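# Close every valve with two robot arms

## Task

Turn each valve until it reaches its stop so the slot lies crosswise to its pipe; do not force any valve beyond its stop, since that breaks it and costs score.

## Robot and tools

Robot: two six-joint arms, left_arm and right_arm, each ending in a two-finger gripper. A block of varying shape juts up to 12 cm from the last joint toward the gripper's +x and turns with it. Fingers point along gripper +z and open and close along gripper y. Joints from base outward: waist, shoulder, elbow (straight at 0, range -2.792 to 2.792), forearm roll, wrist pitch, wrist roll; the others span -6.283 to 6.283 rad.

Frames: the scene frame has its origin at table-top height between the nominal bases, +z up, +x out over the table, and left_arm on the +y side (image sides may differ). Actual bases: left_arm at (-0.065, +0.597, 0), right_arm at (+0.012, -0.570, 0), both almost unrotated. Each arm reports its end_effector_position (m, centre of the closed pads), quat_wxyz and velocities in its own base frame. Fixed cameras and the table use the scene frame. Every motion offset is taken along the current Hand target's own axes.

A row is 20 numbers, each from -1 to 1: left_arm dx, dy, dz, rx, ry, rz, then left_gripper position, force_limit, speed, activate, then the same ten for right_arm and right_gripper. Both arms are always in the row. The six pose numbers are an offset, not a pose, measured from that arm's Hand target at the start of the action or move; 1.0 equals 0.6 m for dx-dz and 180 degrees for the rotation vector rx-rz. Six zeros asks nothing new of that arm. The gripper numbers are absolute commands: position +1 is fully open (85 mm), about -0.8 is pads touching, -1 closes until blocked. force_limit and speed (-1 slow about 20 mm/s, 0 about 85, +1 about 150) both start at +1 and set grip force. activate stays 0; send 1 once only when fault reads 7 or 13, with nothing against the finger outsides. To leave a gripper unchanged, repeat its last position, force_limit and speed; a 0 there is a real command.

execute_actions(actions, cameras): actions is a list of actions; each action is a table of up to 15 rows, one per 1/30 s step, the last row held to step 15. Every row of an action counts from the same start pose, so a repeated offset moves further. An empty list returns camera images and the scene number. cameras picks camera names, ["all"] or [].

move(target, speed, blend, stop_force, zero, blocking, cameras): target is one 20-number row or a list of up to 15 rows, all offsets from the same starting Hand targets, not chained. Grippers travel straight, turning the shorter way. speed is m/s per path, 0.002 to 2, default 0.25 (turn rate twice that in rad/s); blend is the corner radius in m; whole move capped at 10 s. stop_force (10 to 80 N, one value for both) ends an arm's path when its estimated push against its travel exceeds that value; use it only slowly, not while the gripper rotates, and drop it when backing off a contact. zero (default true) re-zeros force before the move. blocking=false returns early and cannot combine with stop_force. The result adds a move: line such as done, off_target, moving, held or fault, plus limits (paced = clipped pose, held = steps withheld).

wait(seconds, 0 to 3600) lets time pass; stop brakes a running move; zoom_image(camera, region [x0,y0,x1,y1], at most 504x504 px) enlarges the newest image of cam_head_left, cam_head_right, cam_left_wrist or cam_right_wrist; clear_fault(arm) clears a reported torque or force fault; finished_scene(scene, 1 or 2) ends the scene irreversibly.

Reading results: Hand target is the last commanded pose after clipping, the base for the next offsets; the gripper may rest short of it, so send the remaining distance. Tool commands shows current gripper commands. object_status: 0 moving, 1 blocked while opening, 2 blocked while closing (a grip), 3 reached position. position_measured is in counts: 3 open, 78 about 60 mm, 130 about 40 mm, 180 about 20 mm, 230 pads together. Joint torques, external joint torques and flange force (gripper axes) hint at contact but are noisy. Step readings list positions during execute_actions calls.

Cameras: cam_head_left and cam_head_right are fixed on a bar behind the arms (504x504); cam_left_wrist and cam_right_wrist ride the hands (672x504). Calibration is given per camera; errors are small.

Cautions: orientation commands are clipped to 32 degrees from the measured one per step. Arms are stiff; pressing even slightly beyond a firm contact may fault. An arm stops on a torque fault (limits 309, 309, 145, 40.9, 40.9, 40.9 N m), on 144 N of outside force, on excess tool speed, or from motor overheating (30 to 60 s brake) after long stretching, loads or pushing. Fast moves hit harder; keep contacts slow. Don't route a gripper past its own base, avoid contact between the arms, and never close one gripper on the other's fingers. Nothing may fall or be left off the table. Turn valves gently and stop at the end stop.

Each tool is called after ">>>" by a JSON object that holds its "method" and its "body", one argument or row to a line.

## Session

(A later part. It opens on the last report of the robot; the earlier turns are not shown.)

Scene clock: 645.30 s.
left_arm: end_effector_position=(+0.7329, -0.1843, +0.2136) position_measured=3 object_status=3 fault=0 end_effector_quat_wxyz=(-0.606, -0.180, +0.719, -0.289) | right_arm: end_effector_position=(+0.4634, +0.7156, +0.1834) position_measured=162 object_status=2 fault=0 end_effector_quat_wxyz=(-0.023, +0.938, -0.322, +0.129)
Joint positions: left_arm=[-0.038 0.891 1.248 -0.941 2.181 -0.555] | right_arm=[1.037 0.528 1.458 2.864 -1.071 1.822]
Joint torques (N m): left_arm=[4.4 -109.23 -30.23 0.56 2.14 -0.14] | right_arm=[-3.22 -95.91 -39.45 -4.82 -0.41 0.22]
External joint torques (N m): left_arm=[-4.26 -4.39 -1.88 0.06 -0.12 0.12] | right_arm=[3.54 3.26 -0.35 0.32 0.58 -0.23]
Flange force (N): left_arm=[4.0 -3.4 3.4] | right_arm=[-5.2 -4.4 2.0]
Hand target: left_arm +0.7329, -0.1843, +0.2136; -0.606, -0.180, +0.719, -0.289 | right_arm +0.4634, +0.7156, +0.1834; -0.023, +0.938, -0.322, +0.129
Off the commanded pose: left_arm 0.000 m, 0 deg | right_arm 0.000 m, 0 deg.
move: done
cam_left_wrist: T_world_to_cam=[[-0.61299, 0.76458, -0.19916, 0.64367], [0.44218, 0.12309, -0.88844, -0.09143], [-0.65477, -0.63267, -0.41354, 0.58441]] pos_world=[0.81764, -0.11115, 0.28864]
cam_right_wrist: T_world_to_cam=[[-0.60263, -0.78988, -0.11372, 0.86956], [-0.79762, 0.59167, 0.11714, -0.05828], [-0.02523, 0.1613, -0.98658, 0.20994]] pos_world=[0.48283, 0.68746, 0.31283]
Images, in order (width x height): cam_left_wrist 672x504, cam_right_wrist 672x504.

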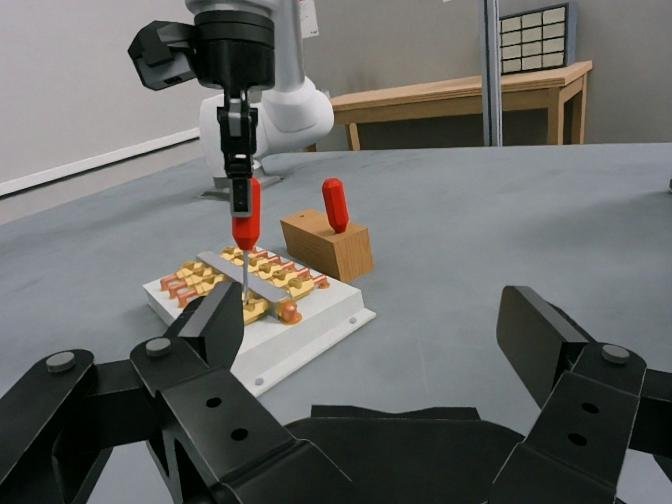

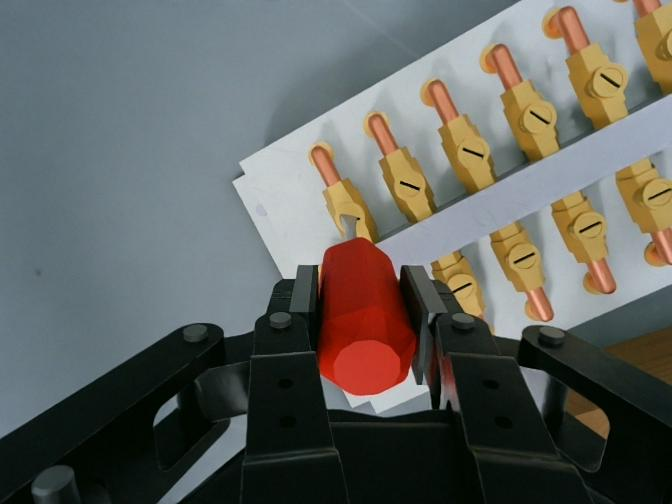

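>>> {"method": "move", "body": {
  "target": [
    [0,0,0,0,0,0,1,1,1,0,-0.0010,0,0,0,0,0,-1,0,-1,0],
    [0,0,0,0,0,0,1,1,1,0,-0.0010,0,0.008,0,0,0,-1,0,-1,0]
  ],
  "speed": 0.015,
  "stop_force": 10,
  "cameras": ["cam_right_wrist","cam_left_wrist"]
}}

>>> {"method": "zoom_image", "body": {
  "camera": "cam_right_wrist",
  "region": [332, 205, 368, 233]
}}

>>> {"method": "zoom_image", "body": {
  "camera": "cam_left_wrist",
  "region": [210, 260, 290, 330]
}}

Scene clock: 650.73 s.
left_arm: end_effector_position=(+0.7329, -0.1843, +0.2136) position_measured=3 object_status=3 fault=0 end_effector_quat_wxyz=(-0.606, -0.180, +0.719, -0.289) | right_arm: end_effector_position=(+0.4633, +0.7160, +0.1814) position_measured=162 object_status=2 fault=0 end_effector_quat_wxyz=(-0.023, +0.938, -0.322, +0.129)
Joint positions: left_arm=[-0.038 0.891 1.248 -0.941 2.181 -0.555] | right_arm=[1.037 0.53 1.46 2.864 -1.068 1.824]
Joint torques (N m): left_arm=[4.42 -109.18 -30.26 0.53 2.17 -0.13] | right_arm=[-6.99 -80.45 -31.79 -4.95 0.22 0.21]
External joint torques (N m): left_arm=[-4.23 -5.6 -2.22 0.11 -0.14 0.12] | right_arm=[7.19 -12.11 -7.95 0.46 -0.05 -0.22]
Flange force (N): left_arm=[5.3 -3.1 3.9] | right_arm=[-4.9 -2.2 -16.8]
Hand target: left_arm +0.7329, -0.1843, +0.2136; -0.606, -0.180, +0.719, -0.289 | right_arm +0.4633, +0.7160, +0.1814; -0.023, +0.938, -0.322, +0.129 (not the last commanded pose)
Off the commanded pose: left_arm 0.000 m, 0 deg | right_arm 0.003 m, 0 deg.
move: contact (right_arm); path passed 1 of 2 targets
cam_left_wrist: T_world_to_cam=[[-0.61299, 0.76458, -0.19916, 0.64367], [0.44218, 0.12309, -0.88844, -0.09143], [-0.65477, -0.63267, -0.41354, 0.58441]] pos_world=[0.81764, -0.11115, 0.28864]
cam_right_wrist: T_world_to_cam=[[-0.60246, -0.78997, -0.11396, 0.8697], [-0.79775, 0.59149, 0.11715, -0.0581], [-0.02513, 0.16149, -0.98655, 0.20771]] pos_world=[0.48283, 0.68786, 0.31083]
Images, in order (width x height): cam_left_wrist 672x504, cam_right_wrist 672x504.

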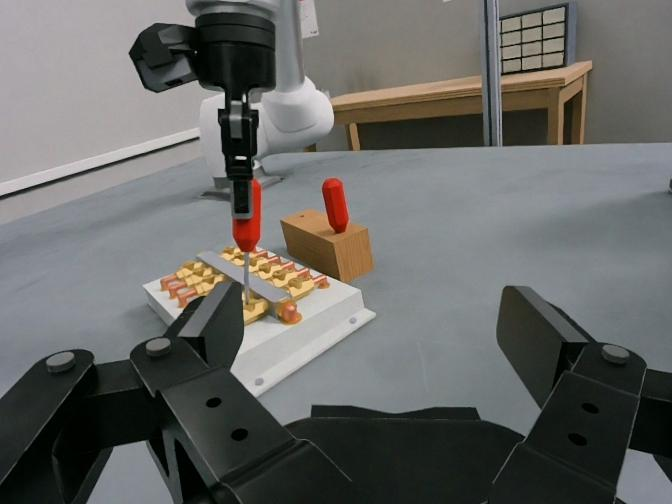

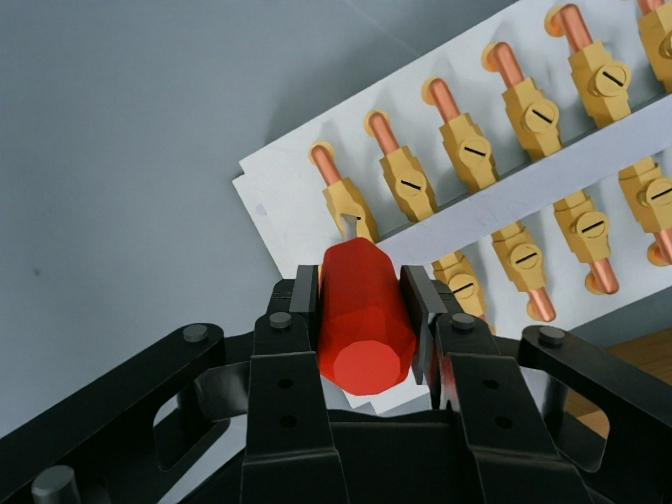

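Scaled by 14.000.

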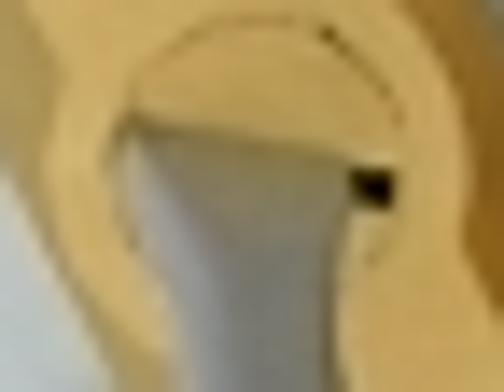

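Scaled by 6.300.

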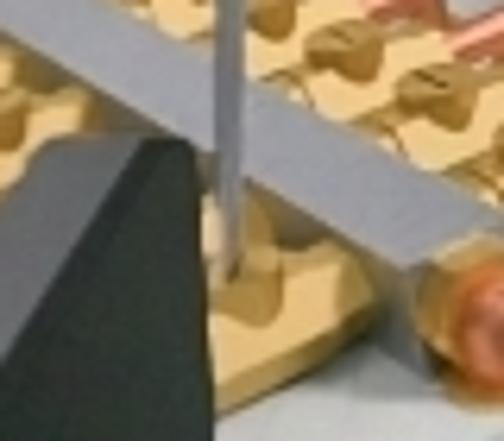

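>>> {"method": "move", "body": {
  "target": [
    [0,0,0,0,0,0,1,1,1,0,0,0,-0.001,0,0,0,-1,0,-1,0],
    [0,0,0,0,0,0,1,1,1,0,0,0.0007,-0.001,0,0,0,-1,0,-1,0]
  ],
  "speed": 0.05
}}

>>> {"method": "move", "body": {
  "target": [0,0,0,0,0,0,1,1,1,0,0,0,0.008,0,0,0,-1,0,-1,0],
  "speed": 0.015,
  "stop_force": 12,
  "cameras": ["cam_right_wrist"]
}}

>>> {"method": "zoom_image", "body": {
  "camera": "cam_right_wrist",
  "region": [332, 205, 368, 233]
}}

Scene clock: 655.77 s.
left_arm: end_effector_position=(+0.7329, -0.1843, +0.2136) position_measured=3 object_status=3 fault=0 end_effector_quat_wxyz=(-0.606, -0.180, +0.719, -0.289) | right_arm: end_effector_position=(+0.4629, +0.7157, +0.1819) position_measured=162 object_status=2 fault=0 end_effector_quat_wxyz=(-0.023, +0.938, -0.322, +0.129)
Joint positions: left_arm=[-0.038 0.891 1.248 -0.941 2.181 -0.555] | right_arm=[1.038 0.529 1.46 2.864 -1.069 1.824]
Joint torques (N m): left_arm=[4.66 -109.42 -30.14 0.59 2.17 -0.15] | right_arm=[-3.02 -95.94 -39.44 -4.78 -0.39 0.24]
External joint torques (N m): left_arm=[-4.47 -4.97 -2.2 0.04 -0.15 0.14] | right_arm=[3.23 4.3 0.05 0.33 0.56 -0.25]
Flange force (N): left_arm=[4.6 -3.7 3.5] | right_arm=[-5.1 -4.9 3.1]
Hand target: left_arm +0.7329, -0.1843, +0.2136; -0.606, -0.180, +0.719, -0.289 | right_arm +0.4629, +0.7157, +0.1819; -0.023, +0.938, -0.322, +0.129
Off the commanded pose: left_arm 0.000 m, 0 deg | right_arm 0.000 m, 0 deg.
move: done

Scene clock: 656.43 s.
left_arm: end_effector_position=(+0.7329, -0.1843, +0.2136) position_measured=3 object_status=3 fault=0 end_effector_quat_wxyz=(-0.606, -0.180, +0.719, -0.289) | right_arm: end_effector_position=(+0.4629, +0.7158, +0.1812) position_measured=162 object_status=2 fault=0 end_effector_quat_wxyz=(-0.024, +0.938, -0.322, +0.129)
Joint positions: left_arm=[-0.038 0.891 1.248 -0.941 2.181 -0.555] | right_arm=[1.038 0.53 1.461 2.864 -1.068 1.824]
Joint torques (N m): left_arm=[4.42 -109.07 -30.31 0.59 2.16 -0.15] | right_arm=[-7.34 -77.17 -30.34 -4.79 0.38 0.23]
External joint torques (N m): left_arm=[-4.27 -5.81 -2.18 0.03 -0.13 0.14] | right_arm=[7.06 -14.69 -9.07 0.33 -0.22 -0.24]
Flange force (N): left_arm=[5.6 -3.0 4.2] | right_arm=[-3.9 -1.6 -19.7]
Hand target: left_arm +0.7329, -0.1843, +0.2136; -0.606, -0.180, +0.719, -0.289 | right_arm +0.4629, +0.7158, +0.1812; -0.024, +0.938, -0.322, +0.129 (not the last commanded pose)
Off the commanded pose: left_arm 0.000 m, 0 deg | right_arm 0.004 m, 0 deg.
move: contact (right_arm)
cam_right_wrist: T_world_to_cam=[[-0.60236, -0.79004, -0.11406, 0.8693], [-0.79783, 0.59138, 0.11719, -0.05817], [-0.02514, 0.16159, -0.98654, 0.20746]] pos_world=[0.48244, 0.68766, 0.31063]

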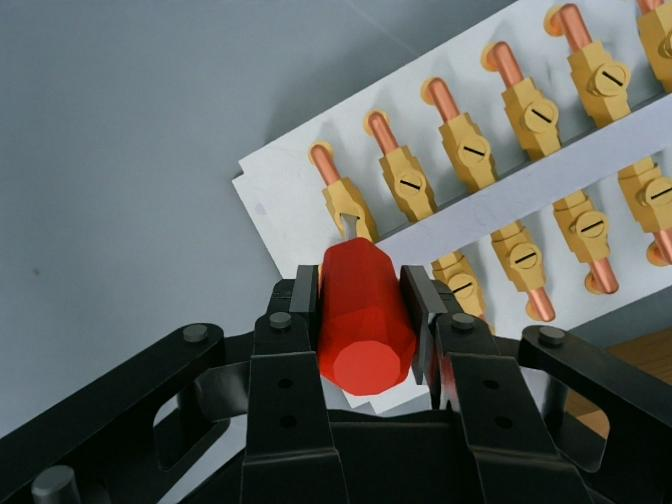

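Scaled by 14.000.

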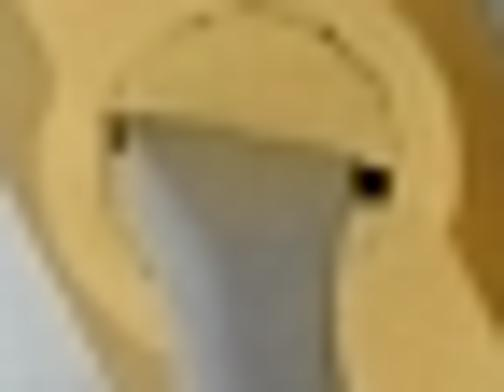

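>>> {"method": "move", "body": {
  "target": [
    [0,0,0,0,0,0,1,1,1,0,0,0,-0.0012,0,0,0,-1,0,-1,0],
    [0,0,0,0,0,0,1,1,1,0,-0.0001,0.0001,-0.0012,0,0,-0.06,-1,0,-1,0]
  ],
  "speed": [0.05,0.1],
  "cameras": ["cam_right_wrist"]
}}

>>> {"method": "zoom_image", "body": {
  "camera": "cam_right_wrist",
  "region": [332, 205, 368, 233]
}}

Scene clock: 664.20 s.
left_arm: end_effector_position=(+0.7329, -0.1843, +0.2136) position_measured=3 object_status=3 fault=0 end_effector_quat_wxyz=(-0.606, -0.180, +0.719, -0.289) | right_arm: end_effector_position=(+0.4627, +0.7158, +0.1819) position_measured=162 object_status=2 fault=0 end_effector_quat_wxyz=(-0.011, +0.964, -0.232, +0.130)
Joint positions: left_arm=[-0.038 0.891 1.248 -0.941 2.181 -0.555] | right_arm=[1.038 0.529 1.46 2.864 -1.069 1.635]
Joint torques (N m): left_arm=[4.33 -109.16 -30.23 0.56 2.12 -0.14] | right_arm=[-3.19 -95.88 -39.42 -4.8 -0.4 0.2]
External joint torques (N m): left_arm=[-4.22 -4.79 -1.99 0.06 -0.11 0.13] | right_arm=[3.27 4.26 -0.01 0.35 0.58 -0.21]
Flange force (N): left_arm=[4.5 -3.3 3.5] | right_arm=[-4.2 -5.9 3.0]
Hand target: left_arm +0.7329, -0.1843, +0.2136; -0.606, -0.180, +0.719, -0.289 | right_arm +0.4627, +0.7158, +0.1819; -0.011, +0.964, -0.232, +0.130
Off the commanded pose: left_arm 0.000 m, 0 deg | right_arm 0.000 m, 0 deg.
move: done
cam_right_wrist: T_world_to_cam=[[-0.44954, -0.89056, -0.06944, 0.86242], [-0.89146, 0.44233, 0.09826, 0.09499], [-0.05679, 0.10608, -0.99274, 0.26368]] pos_world=[0.48735, 0.69805, 0.31231]

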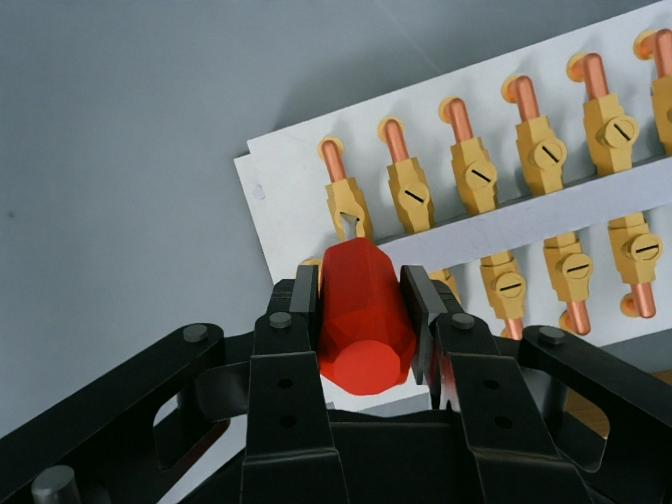

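Scaled by 14.000.

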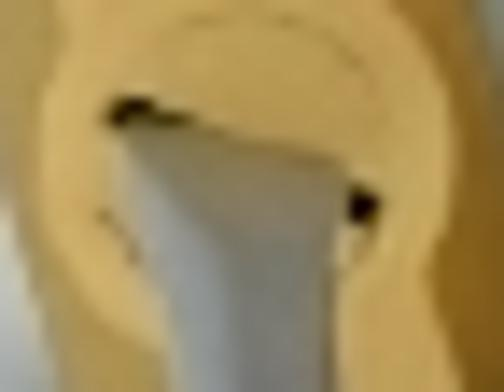

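>>> {"method": "move", "body": {
  "target": [
    [0,0,0,0,0,0,1,1,1,0,0,0,-0.002,0,0,0,-1,0,-1,0],
    [0,0,0,0,0,0,1,1,1,0,-0.0005,-0.0001,-0.002,0,0,0.06,-1,0,-1,0]
  ],
  "speed": [0.05,0.1]
}}

>>> {"method": "move", "body": {
  "target": [0,0,0,0,0,0,1,1,1,0,0,0,0.009,0,0,0,-1,0,-1,0],
  "speed": 0.015,
  "stop_force": 10,
  "cameras": ["cam_right_wrist"]
}}

>>> {"method": "zoom_image", "body": {
  "camera": "cam_right_wrist",
  "region": [332, 205, 368, 233]
}}

Scene clock: 671.00 s.
left_arm: end_effector_position=(+0.7329, -0.1843, +0.2136) position_measured=3 object_status=3 fault=0 end_effector_quat_wxyz=(-0.606, -0.180, +0.719, -0.289) | right_arm: end_effector_position=(+0.4621, +0.7161, +0.1830) position_measured=162 object_status=2 fault=0 end_effector_quat_wxyz=(-0.024, +0.938, -0.322, +0.129)
Joint positions: left_arm=[-0.038 0.891 1.248 -0.941 2.181 -0.555] | right_arm=[1.039 0.528 1.46 2.864 -1.07 1.824]
Joint torques (N m): left_arm=[4.66 -109.17 -30.13 0.53 2.14 -0.11] | right_arm=[-3.3 -95.93 -39.47 -4.79 -0.41 0.3]
External joint torques (N m): left_arm=[-4.51 -5.07 -2.19 0.1 -0.12 0.09] | right_arm=[3.56 4.41 0 0.34 0.58 -0.31]
Flange force (N): left_arm=[4.7 -3.7 3.5] | right_arm=[-5.5 -5.2 3.1]
Hand target: left_arm +0.7329, -0.1843, +0.2136; -0.606, -0.180, +0.719, -0.289 | right_arm +0.4621, +0.7161, +0.1830; -0.024, +0.938, -0.322, +0.129
Off the commanded pose: left_arm 0.000 m, 0 deg | right_arm 0.000 m, 0 deg.
move: done

Scene clock: 671.93 s.
left_arm: end_effector_position=(+0.7329, -0.1843, +0.2136) position_measured=3 object_status=3 fault=0 end_effector_quat_wxyz=(-0.606, -0.180, +0.719, -0.289) | right_arm: end_effector_position=(+0.4631, +0.7160, +0.1795) position_measured=162 object_status=2 fault=0 end_effector_quat_wxyz=(-0.024, +0.938, -0.322, +0.129)
Joint positions: left_arm=[-0.038 0.891 1.248 -0.941 2.181 -0.555] | right_arm=[1.038 0.531 1.462 2.863 -1.065 1.825]
Joint torques (N m): left_arm=[4.56 -109.37 -30.29 0.61 2.17 -0.15] | right_arm=[-6.99 -79.81 -31.66 -4.96 0.24 0.32]
External joint torques (N m): left_arm=[-4.41 -5 -2.03 0.02 -0.15 0.14] | right_arm=[7.15 -12.65 -7.96 0.49 -0.07 -0.33]
Flange force (N): left_arm=[4.7 -3.4 3.8] | right_arm=[-4.5 -1.6 -17.3]
Hand target: left_arm +0.7329, -0.1843, +0.2136; -0.606, -0.180, +0.719, -0.289 | right_arm +0.4631, +0.7160, +0.1795; -0.024, +0.938, -0.322, +0.129 (not the last commanded pose)
Off the commanded pose: left_arm 0.000 m, 0 deg | right_arm 0.002 m, 0 deg.
move: contact (right_arm)
cam_right_wrist: T_world_to_cam=[[-0.6023, -0.79005, -0.11429, 0.86944], [-0.79788, 0.59131, 0.11723, -0.05787], [-0.02504, 0.1618, -0.98651, 0.20555]] pos_world=[0.48263, 0.68786, 0.30893]

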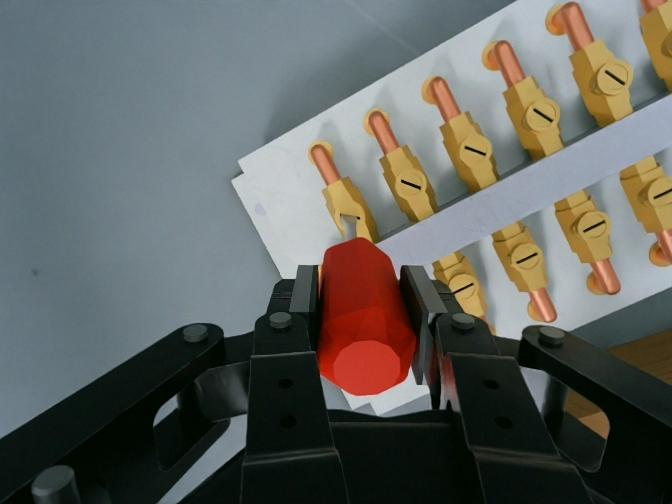

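Scaled by 14.000.

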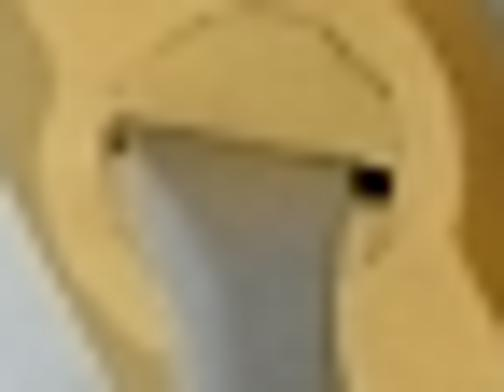

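>>> {"method": "move", "body": {
  "target": [
    [0,0,0,0,0,0,1,1,1,0,0,0,-0.0012,0,0,0,-1,0,-1,0],
    [0,0,0,0,0,0,1,1,1,0,-0.0002,0.0005,-0.0012,0,0,-0.002,-1,0,-1,0]
  ],
  "speed": [0.05,0.1]
}}

>>> {"method": "move", "body": {
  "target": [0,0,0,0,0,0,1,1,1,0,0,0,0.009,0,0,0,-1,0,-1,0],
  "speed": 0.015,
  "stop_force": 12,
  "cameras": ["cam_right_wrist"]
}}

>>> {"method": "zoom_image", "body": {
  "camera": "cam_right_wrist",
  "region": [332, 205, 368, 233]
}}

Scene clock: 676.10 s.
left_arm: end_effector_position=(+0.7329, -0.1843, +0.2136) position_measured=3 object_status=3 fault=0 end_effector_quat_wxyz=(-0.606, -0.180, +0.719, -0.289) | right_arm: end_effector_position=(+0.4627, +0.7159, +0.1802) position_measured=162 object_status=2 fault=0 end_effector_quat_wxyz=(-0.023, +0.939, -0.319, +0.129)
Joint positions: left_arm=[-0.038 0.891 1.248 -0.941 2.181 -0.555] | right_arm=[1.038 0.53 1.462 2.863 -1.066 1.818]
Joint torques (N m): left_arm=[4.32 -109.42 -30.05 0.55 2.13 -0.11] | right_arm=[-3.09 -95.77 -39.1 -4.68 -0.41 0.23]
External joint torques (N m): left_arm=[-4.14 -5.22 -2.37 0.09 -0.1 0.09] | right_arm=[2.9 4.08 -0.33 0.22 0.57 -0.24]
Flange force (N): left_arm=[4.9 -3.7 3.0] | right_arm=[-4.7 -5.6 2.8]
Hand target: left_arm +0.7329, -0.1843, +0.2136; -0.606, -0.180, +0.719, -0.289 | right_arm +0.4626, +0.7159, +0.1801; -0.023, +0.939, -0.319, +0.129
Off the commanded pose: left_arm 0.000 m, 0 deg | right_arm 0.000 m, 0 deg.
move: done

Scene clock: 676.77 s.
left_arm: end_effector_position=(+0.7329, -0.1843, +0.2136) position_measured=3 object_status=3 fault=0 end_effector_quat_wxyz=(-0.606, -0.180, +0.719, -0.289) | right_arm: end_effector_position=(+0.4627, +0.7160, +0.1794) position_measured=162 object_status=2 fault=0 end_effector_quat_wxyz=(-0.023, +0.939, -0.319, +0.129)
Joint positions: left_arm=[-0.038 0.891 1.248 -0.941 2.181 -0.555] | right_arm=[1.038 0.531 1.463 2.863 -1.064 1.818]
Joint torques (N m): left_arm=[4.42 -109.43 -30.21 0.58 2.13 -0.16] | right_arm=[-6.49 -79.52 -31.4 -4.63 0.29 0.28]
External joint torques (N m): left_arm=[-4.26 -5.23 -2.18 0.05 -0.1 0.15] | right_arm=[7.03 -12.13 -8.01 0.18 -0.12 -0.29]
Flange force (N): left_arm=[4.9 -3.4 3.6] | right_arm=[-4.6 -2.5 -16.9]
Hand target: left_arm +0.7329, -0.1843, +0.2136; -0.606, -0.180, +0.719, -0.289 | right_arm +0.4627, +0.7160, +0.1793; -0.023, +0.939, -0.319, +0.129 (not the last commanded pose)
Off the commanded pose: left_arm 0.000 m, 0 deg | right_arm 0.005 m, 0 deg.
move: contact (right_arm)
cam_right_wrist: T_world_to_cam=[[-0.59727, -0.79404, -0.113, 0.86933], [-0.80161, 0.58635, 0.11666, -0.0528], [-0.02637, 0.16026, -0.98672, 0.20719]] pos_world=[0.48235, 0.68804, 0.30884]

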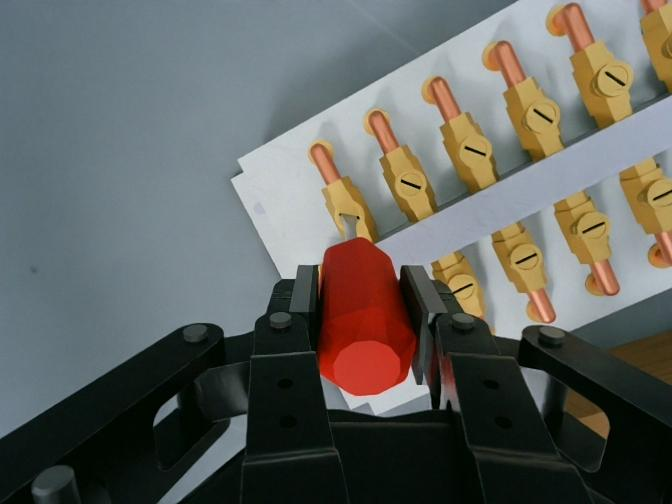

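Scaled by 14.000.

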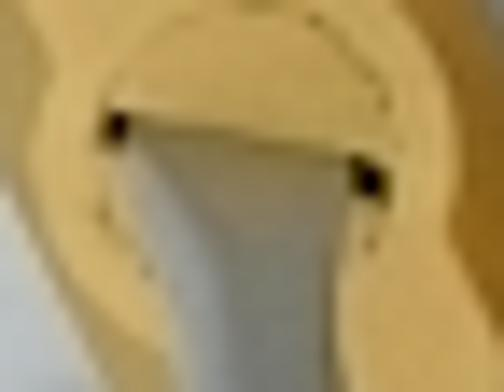

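>>> {"method": "move", "body": {
  "target": [
    [0,0,0,0,0,0,1,1,1,0,0,0,-0.0012,0,0,0,-1,0,-1,0],
    [0,0,0,0,0,0,1,1,1,0,0,0,-0.0012,0,0,0.009,-1,0,-1,0]
  ],
  "speed": [0.05,0.1]
}}

>>> {"method": "move", "body": {
  "target": [0,0,0,0,0,0,1,1,1,0,0,0,0.009,0,0,0,-1,0,-1,0],
  "speed": 0.015,
  "stop_force": 12,
  "cameras": ["cam_right_wrist"]
}}

>>> {"method": "zoom_image", "body": {
  "camera": "cam_right_wrist",
  "region": [332, 205, 368, 233]
}}

Scene clock: 682.50 s.
left_arm: end_effector_position=(+0.7329, -0.1843, +0.2136) position_measured=3 object_status=3 fault=0 end_effector_quat_wxyz=(-0.606, -0.180, +0.719, -0.289) | right_arm: end_effector_position=(+0.4625, +0.7159, +0.1799) position_measured=162 object_status=2 fault=0 end_effector_quat_wxyz=(-0.025, +0.934, -0.332, +0.128)
Joint positions: left_arm=[-0.038 0.891 1.248 -0.941 2.181 -0.555] | right_arm=[1.038 0.53 1.462 2.863 -1.065 1.847]
Joint torques (N m): left_arm=[4.38 -109.33 -30.33 0.54 2.13 -0.11] | right_arm=[-0.2 -106.8 -45.64 -4.48 -0.04 0.39]
External joint torques (N m): left_arm=[-4.2 -5.4 -2.11 0.09 -0.11 0.1] | right_arm=[-0.01 14.38 5.97 0 0.21 -0.4]
Flange force (N): left_arm=[5.2 -3.1 3.8] | right_arm=[-4.2 -4.9 15.2]
Hand target: left_arm +0.7329, -0.1843, +0.2136; -0.606, -0.180, +0.719, -0.289 | right_arm +0.4625, +0.7160, +0.1800; -0.025, +0.934, -0.332, +0.128
Off the commanded pose: left_arm 0.000 m, 0 deg | right_arm 0.000 m, 0 deg.
move: done

Scene clock: 683.20 s.
left_arm: end_effector_position=(+0.7329, -0.1843, +0.2136) position_measured=3 object_status=3 fault=0 end_effector_quat_wxyz=(-0.606, -0.180, +0.719, -0.289) | right_arm: end_effector_position=(+0.4627, +0.7163, +0.1795) position_measured=162 object_status=2 fault=0 end_effector_quat_wxyz=(-0.026, +0.934, -0.332, +0.128)
Joint positions: left_arm=[-0.038 0.891 1.248 -0.941 2.181 -0.555] | right_arm=[1.038 0.531 1.462 2.863 -1.064 1.847]
Joint torques (N m): left_arm=[4.55 -109.36 -30.15 0.58 2.13 -0.16] | right_arm=[-4.04 -89.72 -38.06 -4.75 1.32 0.34]
External joint torques (N m): left_arm=[-4.43 -4.72 -2.14 0.04 -0.12 0.15] | right_arm=[4.02 -2.28 -1.43 0.28 -1.15 -0.35]
Flange force (N): left_arm=[4.3 -3.8 3.3] | right_arm=[-3.8 -1.2 -5.6]
Hand target: left_arm +0.7329, -0.1843, +0.2136; -0.606, -0.180, +0.719, -0.289 | right_arm +0.4627, +0.7163, +0.1795; -0.025, +0.934, -0.332, +0.128 (not the last commanded pose)
Off the commanded pose: left_arm 0.000 m, 0 deg | right_arm 0.005 m, 0 deg.
move: contact (right_arm)
cam_right_wrist: T_world_to_cam=[[-0.61854, -0.77654, -0.11996, 0.86827], [-0.78548, 0.60705, 0.12046, -0.076], [-0.02072, 0.16873, -0.98544, 0.19839]] pos_world=[0.48147, 0.68691, 0.30881]

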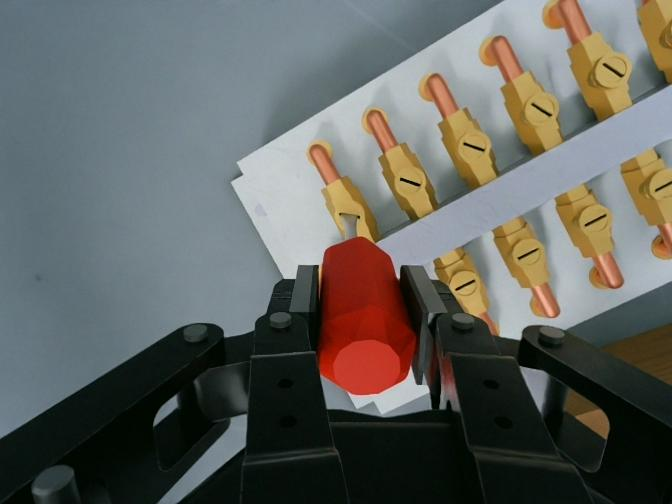

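Scaled by 14.000.

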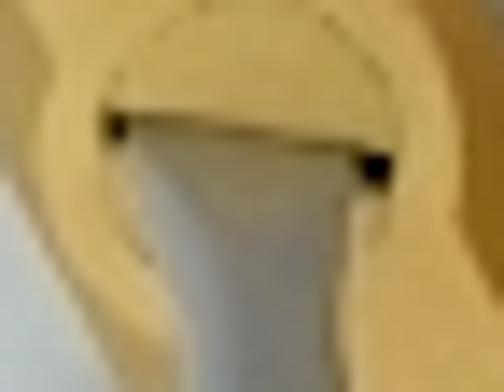

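>>> {"method": "move", "body": {
  "target": [
    [0,0,0,0,0,0,1,1,1,0,0,0,-0.0003,0,0,0,-1,0,-1,0],
    [0,0,0,0,0,0,1,1,1,0,-0.0003,0.0002,-0.0004,0,0,-0.10,-1,0,-1,0],
    [0,0,0,0,0,0,1,1,1,0,-0.0005,0.0004,-0.0004,0,0,-0.21,-1,0,-1,0]
  ],
  "speed": [0.05,0.12,0.12],
  "blend": [0,0.005,0],
  "cameras": ["cam_right_wrist"]
}}

>>> {"method": "zoom_image", "body": {
  "camera": "cam_right_wrist",
  "region": [332, 205, 368, 233]
}}

Scene clock: 691.17 s.
left_arm: end_effector_position=(+0.7329, -0.1843, +0.2136) position_measured=3 object_status=3 fault=0 end_effector_quat_wxyz=(-0.606, -0.180, +0.719, -0.289) | right_arm: end_effector_position=(+0.4622, +0.7163, +0.1796) position_measured=162 object_status=2 fault=0 end_effector_quat_wxyz=(+0.017, +0.991, -0.012, +0.130)
Joint positions: left_arm=[-0.038 0.891 1.248 -0.941 2.181 -0.555] | right_arm=[1.039 0.531 1.463 2.863 -1.064 1.188]
Joint torques (N m): left_arm=[4.48 -109.13 -30.15 0.58 2.12 -0.16] | right_arm=[-2.2 -80.77 -35.49 -4.58 2.76 -0.79]
External joint torques (N m): left_arm=[-4.33 -5.34 -2.23 0.04 -0.09 0.15] | right_arm=[2.04 -11.2 -4.03 0.13 -2.55 0.79]
Flange force (N): left_arm=[5.0 -3.4 3.6] | right_arm=[-2.0 2.8 -15.4]
Hand target: left_arm +0.7329, -0.1843, +0.2136; -0.606, -0.180, +0.719, -0.289 | right_arm +0.4622, +0.7163, +0.1796; +0.017, +0.991, -0.012, +0.130
Off the commanded pose: left_arm 0.000 m, 0 deg | right_arm 0.000 m, 0 deg.
move: done
cam_right_wrist: T_world_to_cam=[[-0.03238, -0.99848, 0.04454, 0.72647], [-0.99559, 0.03614, 0.0866, 0.43578], [-0.08808, -0.04154, -0.99525, 0.38198]] pos_world=[0.49102, 0.72549, 0.31007]

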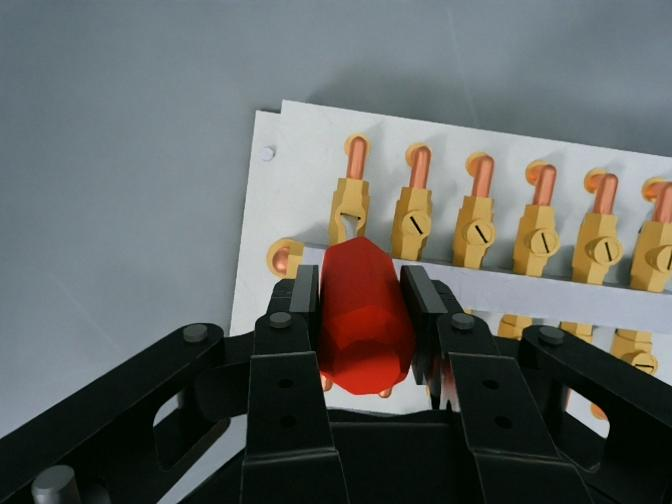

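Scaled by 14.000.

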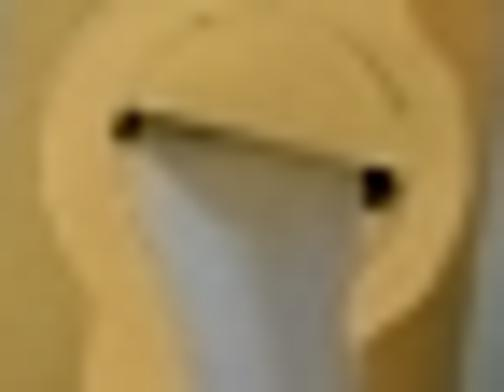

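>>> {"method": "move", "body": {
  "target": [
    [0,0,0,0,0,0,1,1,1,0,0,0,-0.0003,0,0,-0.02,-1,0,-1,0],
    [0,0,0,0,0,0,1,1,1,0,-0.0001,0.0002,-0.0004,0,0,-0.031,-1,0,-1,0]
  ],
  "speed": 0.05,
  "cameras": ["cam_right_wrist"]
}}

>>> {"method": "zoom_image", "body": {
  "camera": "cam_right_wrist",
  "region": [332, 205, 368, 233]
}}

>>> {"method": "zoom_image", "body": {
  "camera": "cam_right_wrist",
  "region": [560, 330, 660, 405]
}}

Scene clock: 696.37 s.
left_arm: end_effector_position=(+0.7329, -0.1843, +0.2136) position_measured=3 object_status=3 fault=0 end_effector_quat_wxyz=(-0.606, -0.180, +0.719, -0.289) | right_arm: end_effector_position=(+0.4622, +0.7162, +0.1799) position_measured=162 object_status=2 fault=0 end_effector_quat_wxyz=(+0.024, +0.991, +0.037, +0.129)
Joint positions: left_arm=[-0.038 0.891 1.248 -0.941 2.181 -0.555] | right_arm=[1.039 0.53 1.463 2.863 -1.065 1.09]
Joint torques (N m): left_arm=[4.44 -109.55 -30.19 0.59 2.13 -0.2] | right_arm=[0.11 -92.29 -42.07 -4.58 1.89 -0.71]
External joint torques (N m): left_arm=[-4.29 -4.98 -2.21 0.04 -0.11 0.19] | right_arm=[0.17 0.74 2.73 0.16 -1.68 0.72]
Flange force (N): left_arm=[4.6 -3.6 3.3] | right_arm=[-3.6 2.6 0.0]
Hand target: left_arm +0.7329, -0.1843, +0.2136; -0.606, -0.180, +0.719, -0.289 | right_arm +0.4621, +0.7162, +0.1798; +0.024, +0.991, +0.037, +0.129
Off the commanded pose: left_arm 0.000 m, 0 deg | right_arm 0.000 m, 0 deg.
move: done
cam_right_wrist: T_world_to_cam=[[0.0614, -0.99571, 0.06928, 0.67658], [-0.99437, -0.05501, 0.09059, 0.4997], [-0.08639, -0.07446, -0.99347, 0.40466]] pos_world=[0.4903, 0.7313, 0.30987]

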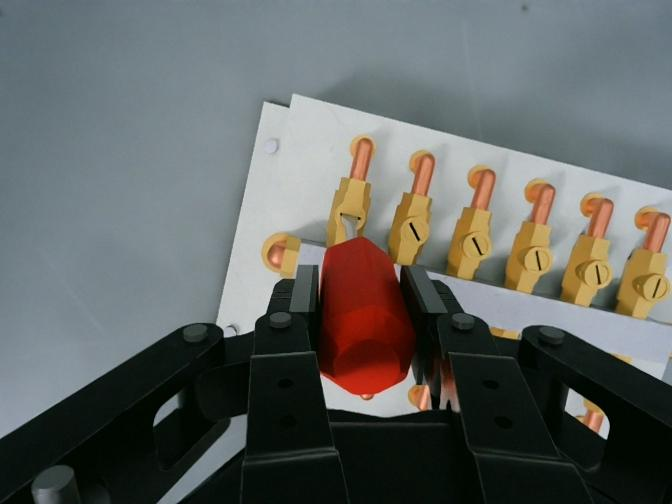

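Scaled by 14.000.

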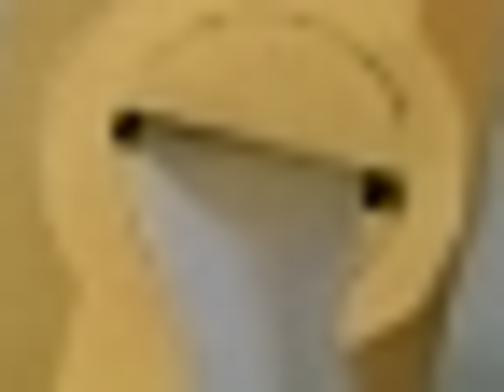

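Scaled by 5.040.

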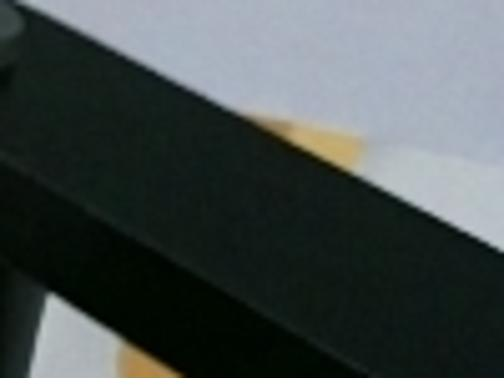

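>>> {"method": "move", "body": {
  "target": [0,0,0,0,0,0,1,1,1,0,0,0,0,0,0,-0.009,-1,0,-1,0],
  "speed": 0.05
}}

>>> {"method": "move", "body": {
  "target": [0,0,0,0,0,0,1,1,1,0,0,0,0,0,0,-0.006,-1,0,-1,0],
  "speed": 0.05,
  "cameras": ["cam_right_wrist"]
}}

>>> {"method": "zoom_image", "body": {
  "camera": "cam_right_wrist",
  "region": [332, 205, 368, 233]
}}

Scene clock: 700.87 s.
left_arm: end_effector_position=(+0.7329, -0.1843, +0.2136) position_measured=3 object_status=3 fault=0 end_effector_quat_wxyz=(-0.606, -0.180, +0.719, -0.289) | right_arm: end_effector_position=(+0.4621, +0.7162, +0.1798) position_measured=162 object_status=2 fault=0 end_effector_quat_wxyz=(+0.026, +0.990, +0.051, +0.128)
Joint positions: left_arm=[-0.038 0.891 1.248 -0.941 2.181 -0.555] | right_arm=[1.039 0.53 1.463 2.863 -1.064 1.062]
Joint torques (N m): left_arm=[4.31 -109.11 -30.23 0.54 2.15 -0.12] | right_arm=[0.04 -90.43 -38.85 -4.48 1.6 -0.97]
External joint torques (N m): left_arm=[-4.15 -5.03 -1.98 0.09 -0.13 0.11] | right_arm=[-0.08 -2.01 -0.71 0.02 -1.39 0.98]
Flange force (N): left_arm=[4.7 -3.1 3.7] | right_arm=[-0.5 -0.4 -3.8]
Hand target: left_arm +0.7329, -0.1843, +0.2136; -0.606, -0.180, +0.719, -0.289 | right_arm +0.4621, +0.7162, +0.1798; +0.026, +0.990, +0.051, +0.128
Off the commanded pose: left_arm 0.000 m, 0 deg | right_arm 0.000 m, 0 deg.
move: done

Scene clock: 701.37 s.
left_arm: end_effector_position=(+0.7329, -0.1843, +0.2136) position_measured=3 object_status=3 fault=0 end_effector_quat_wxyz=(-0.606, -0.180, +0.719, -0.289) | right_arm: end_effector_position=(+0.4621, +0.7162, +0.1798) position_measured=162 object_status=2 fault=0 end_effector_quat_wxyz=(+0.027, +0.990, +0.060, +0.128)
Joint positions: left_arm=[-0.038 0.891 1.248 -0.941 2.181 -0.555] | right_arm=[1.039 0.53 1.463 2.863 -1.064 1.043]
Joint torques (N m): left_arm=[4.28 -109.46 -30.2 0.55 2.13 -0.16] | right_arm=[0.27 -89.75 -38.75 -4.59 1.7 -1.1]
External joint torques (N m): left_arm=[-4.13 -5.28 -2.28 0.08 -0.1 0.15] | right_arm=[0.09 -2.03 -0.81 0.14 -1.47 1.1]
Flange force (N): left_arm=[4.9 -3.4 3.3] | right_arm=[-0.5 -0.8 -4.1]
Hand target: left_arm +0.7329, -0.1843, +0.2136; -0.606, -0.180, +0.719, -0.289 | right_arm +0.4621, +0.7162, +0.1798; +0.027, +0.990, +0.060, +0.128
Off the commanded pose: left_arm 0.000 m, 0 deg | right_arm 0.000 m, 0 deg.
move: done
cam_right_wrist: T_world_to_cam=[[0.10682, -0.99096, 0.08123, 0.65], [-0.99069, -0.09914, 0.09336, 0.5291], [-0.08446, -0.09045, -0.99231, 0.41501]] pos_world=[0.48979, 0.73411, 0.30962]

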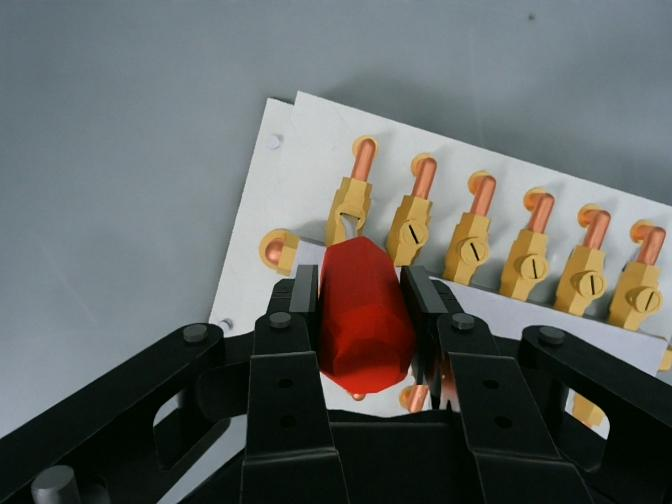

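Scaled by 14.000.

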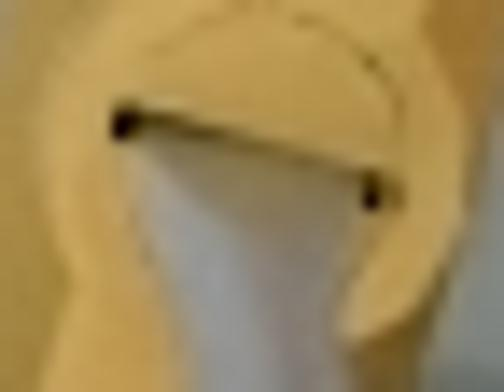

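>>> {"method": "move", "body": {
  "target": [0,0,0,0,0,0,1,1,1,0,0,0,0,0,0,-0.005,-1,0,-1,0],
  "speed": 0.05
}}

>>> {"method": "move", "body": {
  "target": [0,0,0,0,0,0,1,1,1,0,0,0,0,0,0,0.024,-1,0,-1,0],
  "speed": 0.05
}}

Scene clock: 705.53 s.
left_arm: end_effector_position=(+0.7329, -0.1843, +0.2136) position_measured=3 object_status=3 fault=0 end_effector_quat_wxyz=(-0.606, -0.180, +0.719, -0.289) | right_arm: end_effector_position=(+0.4621, +0.7162, +0.1798) position_measured=162 object_status=2 fault=0 end_effector_quat_wxyz=(+0.028, +0.989, +0.068, +0.128)
Joint positions: left_arm=[-0.038 0.891 1.248 -0.941 2.181 -0.555] | right_arm=[1.039 0.53 1.463 2.863 -1.064 1.027]
Joint torques (N m): left_arm=[4.27 -109.17 -30.07 0.55 2.14 -0.13] | right_arm=[0.17 -90.05 -38.76 -4.54 1.63 -1.14]
External joint torques (N m): left_arm=[-4.1 -5.51 -2.34 0.07 -0.11 0.12] | right_arm=[-0.03 -2.17 -0.9 0.08 -1.4 1.15]
Flange force (N): left_arm=[5.2 -3.3 3.4] | right_arm=[-0.5 -0.7 -4.1]
Hand target: left_arm +0.7329, -0.1843, +0.2136; -0.606, -0.180, +0.719, -0.289 | right_arm +0.4621, +0.7162, +0.1798; +0.028, +0.989, +0.068, +0.128
Off the commanded pose: left_arm 0.000 m, 0 deg | right_arm 0.000 m, 0 deg.
move: done

Scene clock: 706.60 s.
left_arm: end_effector_position=(+0.7329, -0.1843, +0.2136) position_measured=3 object_status=3 fault=0 end_effector_quat_wxyz=(-0.606, -0.180, +0.719, -0.289) | right_arm: end_effector_position=(+0.4621, +0.7162, +0.1798) position_measured=162 object_status=2 fault=0 end_effector_quat_wxyz=(+0.023, +0.991, +0.030, +0.129)
Joint positions: left_arm=[-0.038 0.891 1.248 -0.941 2.181 -0.555] | right_arm=[1.039 0.53 1.463 2.863 -1.064 1.103]
Joint torques (N m): left_arm=[4.67 -108.96 -30.24 0.58 2.18 -0.16] | right_arm=[-2.04 -93.49 -39.58 -4.27 0.81 0.11]
External joint torques (N m): left_arm=[-4.51 -5.6 -2.14 0.04 -0.16 0.15] | right_arm=[1.8 1.62 0.13 -0.17 -0.59 -0.11]
Flange force (N): left_arm=[5.3 -3.2 4.3] | right_arm=[-0.5 -3.5 0.0]
Hand target: left_arm +0.7329, -0.1843, +0.2136; -0.606, -0.180, +0.719, -0.289 | right_arm +0.4621, +0.7162, +0.1798; +0.023, +0.991, +0.030, +0.129
Off the commanded pose: left_arm 0.000 m, 0 deg | right_arm 0.000 m, 0 deg.
move: done

>>> {"method": "move", "body": {
  "target": [
    [0,0,0,0,0,0,1,1,1,0,0,0,-0.006,0,0,0,-1,0,-1,0],
    [0,0,0,0,0,0,1,1,1,0,-0.01428,0.06102,-0.030,0,0,0.278,-1,0,-1,0],
    [0,0,0,0,0,0,1,1,1,0,-0.01428,0.06102,-0.00925,0,0,0.278,-1,0,-1,0]
  ],
  "speed": [0.03,0.25,0.1],
  "blend": [0.001,0.003,0],
  "cameras": ["cam_right_wrist"]
}}

>>> {"method": "zoom_image", "body": {
  "camera": "cam_right_wrist",
  "region": [320, 195, 380, 240]
}}

Scene clock: 718.43 s.
left_arm: end_effector_position=(+0.7329, -0.1843, +0.2136) position_measured=3 object_status=3 fault=0 end_effector_quat_wxyz=(-0.606, -0.180, +0.719, -0.289) | right_arm: end_effector_position=(+0.4544, +0.6794, +0.1850) position_measured=162 object_status=2 fault=0 end_effector_quat_wxyz=(-0.034, +0.911, -0.392, +0.126)
Joint positions: left_arm=[-0.038 0.891 1.248 -0.941 2.181 -0.555] | right_arm=[1.023 0.474 1.542 2.861 -1.038 1.968]
Joint torques (N m): left_arm=[4.69 -108.96 -30.24 0.58 2.15 -0.16] | right_arm=[-3.33 -90.5 -38.95 -4.7 -0.46 0.23]
External joint torques (N m): left_arm=[-4.55 -5.4 -2.1 0.04 -0.13 0.15] | right_arm=[2.99 4.29 -0.07 0.3 0.62 -0.24]
Flange force (N): left_arm=[5.1 -3.3 4.2] | right_arm=[-5.7 -4.3 3.3]
Hand target: left_arm +0.7329, -0.1843, +0.2136; -0.606, -0.180, +0.719, -0.289 | right_arm +0.4544, +0.6793, +0.1850; -0.034, +0.911, -0.392, +0.126
Off the commanded pose: left_arm 0.000 m, 0 deg | right_arm 0.000 m, 0 deg.
move: done
cam_right_wrist: T_world_to_cam=[[-0.70918, -0.68946, -0.14736, 0.82214], [-0.70499, 0.69559, 0.13836, -0.16071], [0.00711, 0.20201, -0.97936, 0.1735]] pos_world=[0.46851, 0.64357, 0.3133]

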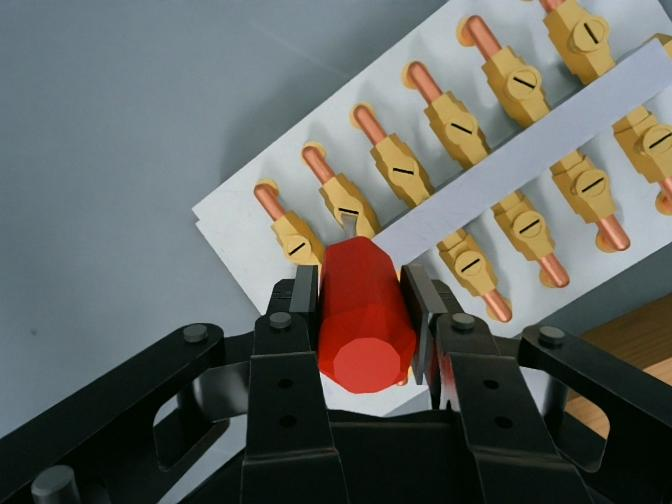

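Scaled by 8.400.

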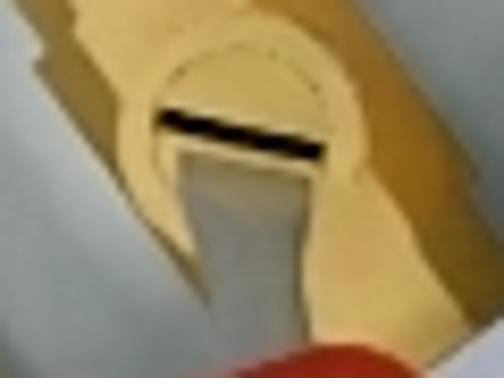

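>>> {"method": "execute_actions", "body": {
  "actions": [],
  "cameras": ["cam_left_wrist","cam_head_left","cam_head_right"]
}}

>>> {"method": "zoom_image", "body": {
  "camera": "cam_left_wrist",
  "region": [190, 230, 310, 330]
}}

>>> {"method": "zoom_image", "body": {
  "camera": "cam_head_left",
  "region": [160, 230, 240, 310]
}}

Scene clock: 728.60 s.
left_arm: end_effector_position=(+0.7329, -0.1843, +0.2136) position_measured=3 object_status=3 fault=0 end_effector_quat_wxyz=(-0.606, -0.180, +0.719, -0.289) | right_arm: end_effector_position=(+0.4544, +0.6793, +0.1850) position_measured=162 object_status=2 fault=0 end_effector_quat_wxyz=(-0.034, +0.911, -0.392, +0.126)
Joint positions: left_arm=[-0.038 0.891 1.248 -0.941 2.181 -0.555] | right_arm=[1.023 0.474 1.542 2.861 -1.038 1.968]
Joint velocities: within noise
Joint torques (N m): left_arm=[4.42 -109.17 -30.23 0.55 2.12 -0.17] | right_arm=[-3.27 -89.95 -38.98 -4.73 -0.39 0.26]
External joint torques (N m): left_arm=[-4.3 -4.77 -2 0.08 -0.11 0.16] | right_arm=[3.58 3.7 -0.06 0.33 0.55 -0.27]
Flange force (N): left_arm=[4.4 -3.3 3.6] | right_arm=[-6.0 -3.5 2.6]
Hand target: left_arm +0.7329, -0.1843, +0.2136; -0.606, -0.180, +0.719, -0.289 | right_arm +0.4544, +0.6793, +0.1850; -0.034, +0.911, -0.392, +0.126
Tool commands: left_gripper/position=+1.0 left_gripper/force_limit=+1.0 left_gripper/speed=+1.0 left_gripper/activate=+0.0 right_gripper/position=-1.0 right_gripper/force_limit=+0.0 right_gripper/speed=-1.0 right_gripper/activate=+0.0
Off the commanded pose: left_arm 0.000 m, 0 deg | right_arm 0.000 m, 0 deg.
camera_calibration:
cam_left_wrist: T_world_to_cam=[[-0.61299, 0.76458, -0.19916, 0.64367], [0.44218, 0.12309, -0.88844, -0.09143], [-0.65477, -0.63267, -0.41354, 0.58441]] pos_world=[0.81764, -0.11115, 0.28864]
Images, in order (width x height): cam_head_left 504x504, cam_head_right 504x504, cam_left_wrist 672x504.

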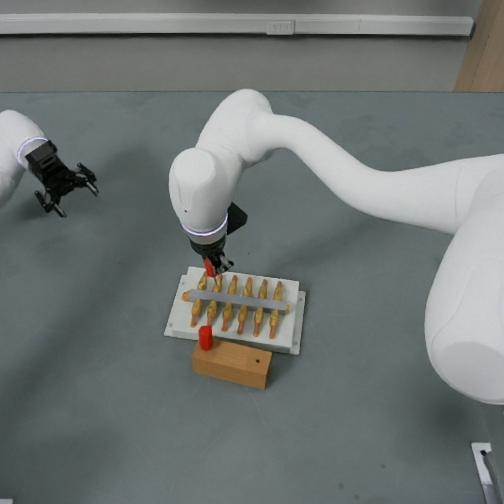

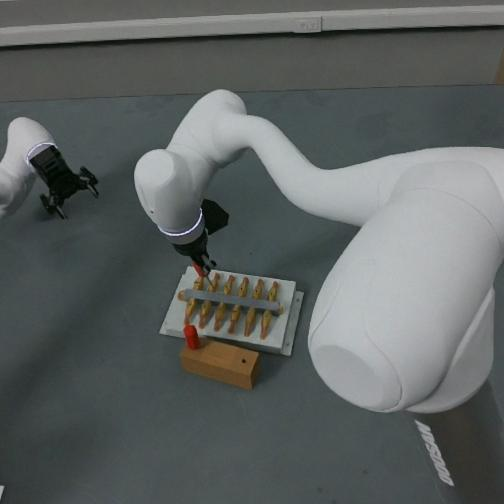

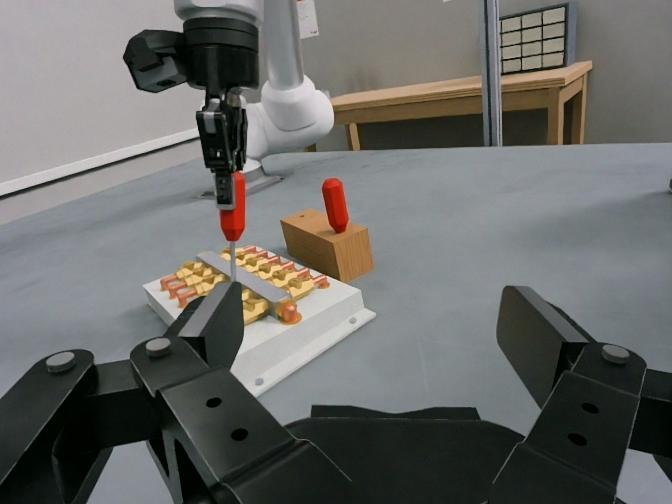

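Scaled by 4.200.

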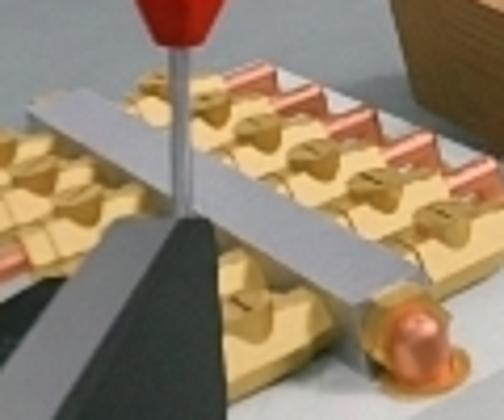

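Scaled by 6.300.

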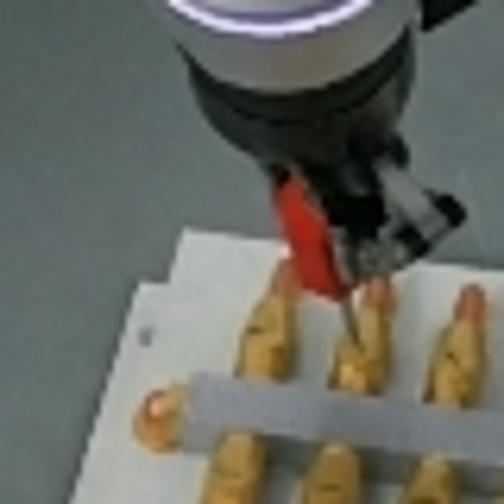

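>>> {"method": "move", "body": {
  "target": [0,0,0,0,0,0,1,1,1,0,0.0010,0.0003,0,0,0,0.018,-1,0,-1,0],
  "speed": 0.05
}}

>>> {"method": "move", "body": {
  "target": [0,0,0,0,0,0,1,1,1,0,0,0,0.012,0,0,0,-1,0,-1,0],
  "speed": 0.01,
  "stop_force": 10,
  "cameras": ["cam_right_wrist"]
}}

>>> {"method": "zoom_image", "body": {
  "camera": "cam_right_wrist",
  "region": [332, 205, 368, 233]
}}

Scene clock: 732.77 s.
left_arm: end_effector_position=(+0.7329, -0.1843, +0.2136) position_measured=3 object_status=3 fault=0 end_effector_quat_wxyz=(-0.606, -0.180, +0.719, -0.289) | right_arm: end_effector_position=(+0.4547, +0.6788, +0.1851) position_measured=162 object_status=2 fault=0 end_effector_quat_wxyz=(-0.037, +0.899, -0.417, +0.125)
Joint positions: left_arm=[-0.038 0.891 1.248 -0.941 2.181 -0.555] | right_arm=[1.023 0.473 1.543 2.861 -1.038 2.024]
Joint torques (N m): left_arm=[4.44 -109.25 -30.26 0.57 2.12 -0.21] | right_arm=[-3.3 -90.06 -38.88 -4.73 -0.41 0.24]
External joint torques (N m): left_arm=[-4.31 -4.83 -2.01 0.05 -0.11 0.19] | right_arm=[3.21 3.63 -0.21 0.32 0.58 -0.25]
Flange force (N): left_arm=[4.5 -3.3 3.6] | right_arm=[-5.9 -3.5 2.5]
Hand target: left_arm +0.7329, -0.1843, +0.2136; -0.606, -0.180, +0.719, -0.289 | right_arm +0.4547, +0.6788, +0.1851; -0.037, +0.899, -0.417, +0.125
Off the commanded pose: left_arm 0.000 m, 0 deg | right_arm 0.000 m, 0 deg.
move: done

Scene clock: 733.73 s.
left_arm: end_effector_position=(+0.7329, -0.1843, +0.2136) position_measured=3 object_status=3 fault=0 end_effector_quat_wxyz=(-0.606, -0.180, +0.719, -0.289) | right_arm: end_effector_position=(+0.4557, +0.6787, +0.1814) position_measured=162 object_status=2 fault=0 end_effector_quat_wxyz=(-0.037, +0.899, -0.417, +0.125)
Joint positions: left_arm=[-0.038 0.891 1.248 -0.941 2.181 -0.555] | right_arm=[1.021 0.476 1.546 2.86 -1.032 2.025]
Joint torques (N m): left_arm=[4.49 -109.36 -30.13 0.58 2.16 -0.17] | right_arm=[-6.99 -75.29 -31.69 -5.06 0.39 0.22]
External joint torques (N m): left_arm=[-4.33 -4.99 -2.21 0.04 -0.14 0.16] | right_arm=[7.05 -10.7 -7.02 0.71 -0.24 -0.23]
Flange force (N): left_arm=[4.6 -3.6 3.4] | right_arm=[-5.5 -0.6 -15.9]
Hand target: left_arm +0.7329, -0.1843, +0.2136; -0.606, -0.180, +0.719, -0.289 | right_arm +0.4557, +0.6787, +0.1814; -0.037, +0.899, -0.417, +0.125 (not the last commanded pose)
Off the commanded pose: left_arm 0.000 m, 0 deg | right_arm 0.003 m, 0 deg.
move: contact (right_arm)
cam_right_wrist: T_world_to_cam=[[-0.7454, -0.64743, -0.15876, 0.81211], [-0.66629, 0.73099, 0.14734, -0.20217], [0.02066, 0.21561, -0.97626, 0.15409]] pos_world=[0.46746, 0.64034, 0.30916]

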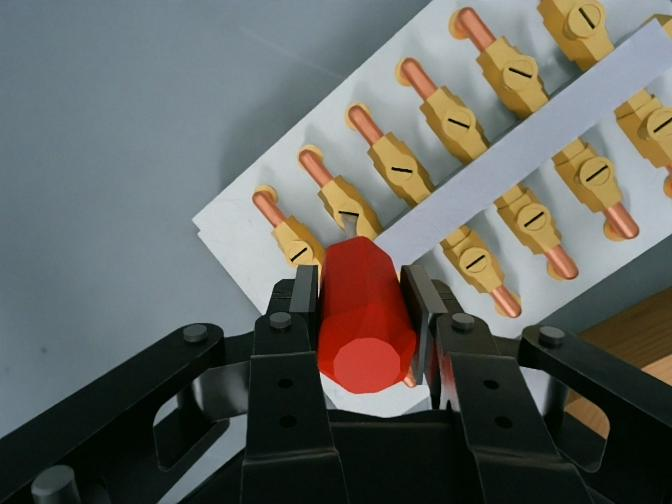

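Scaled by 14.000.

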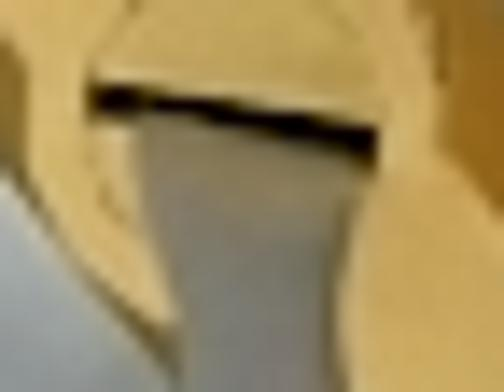

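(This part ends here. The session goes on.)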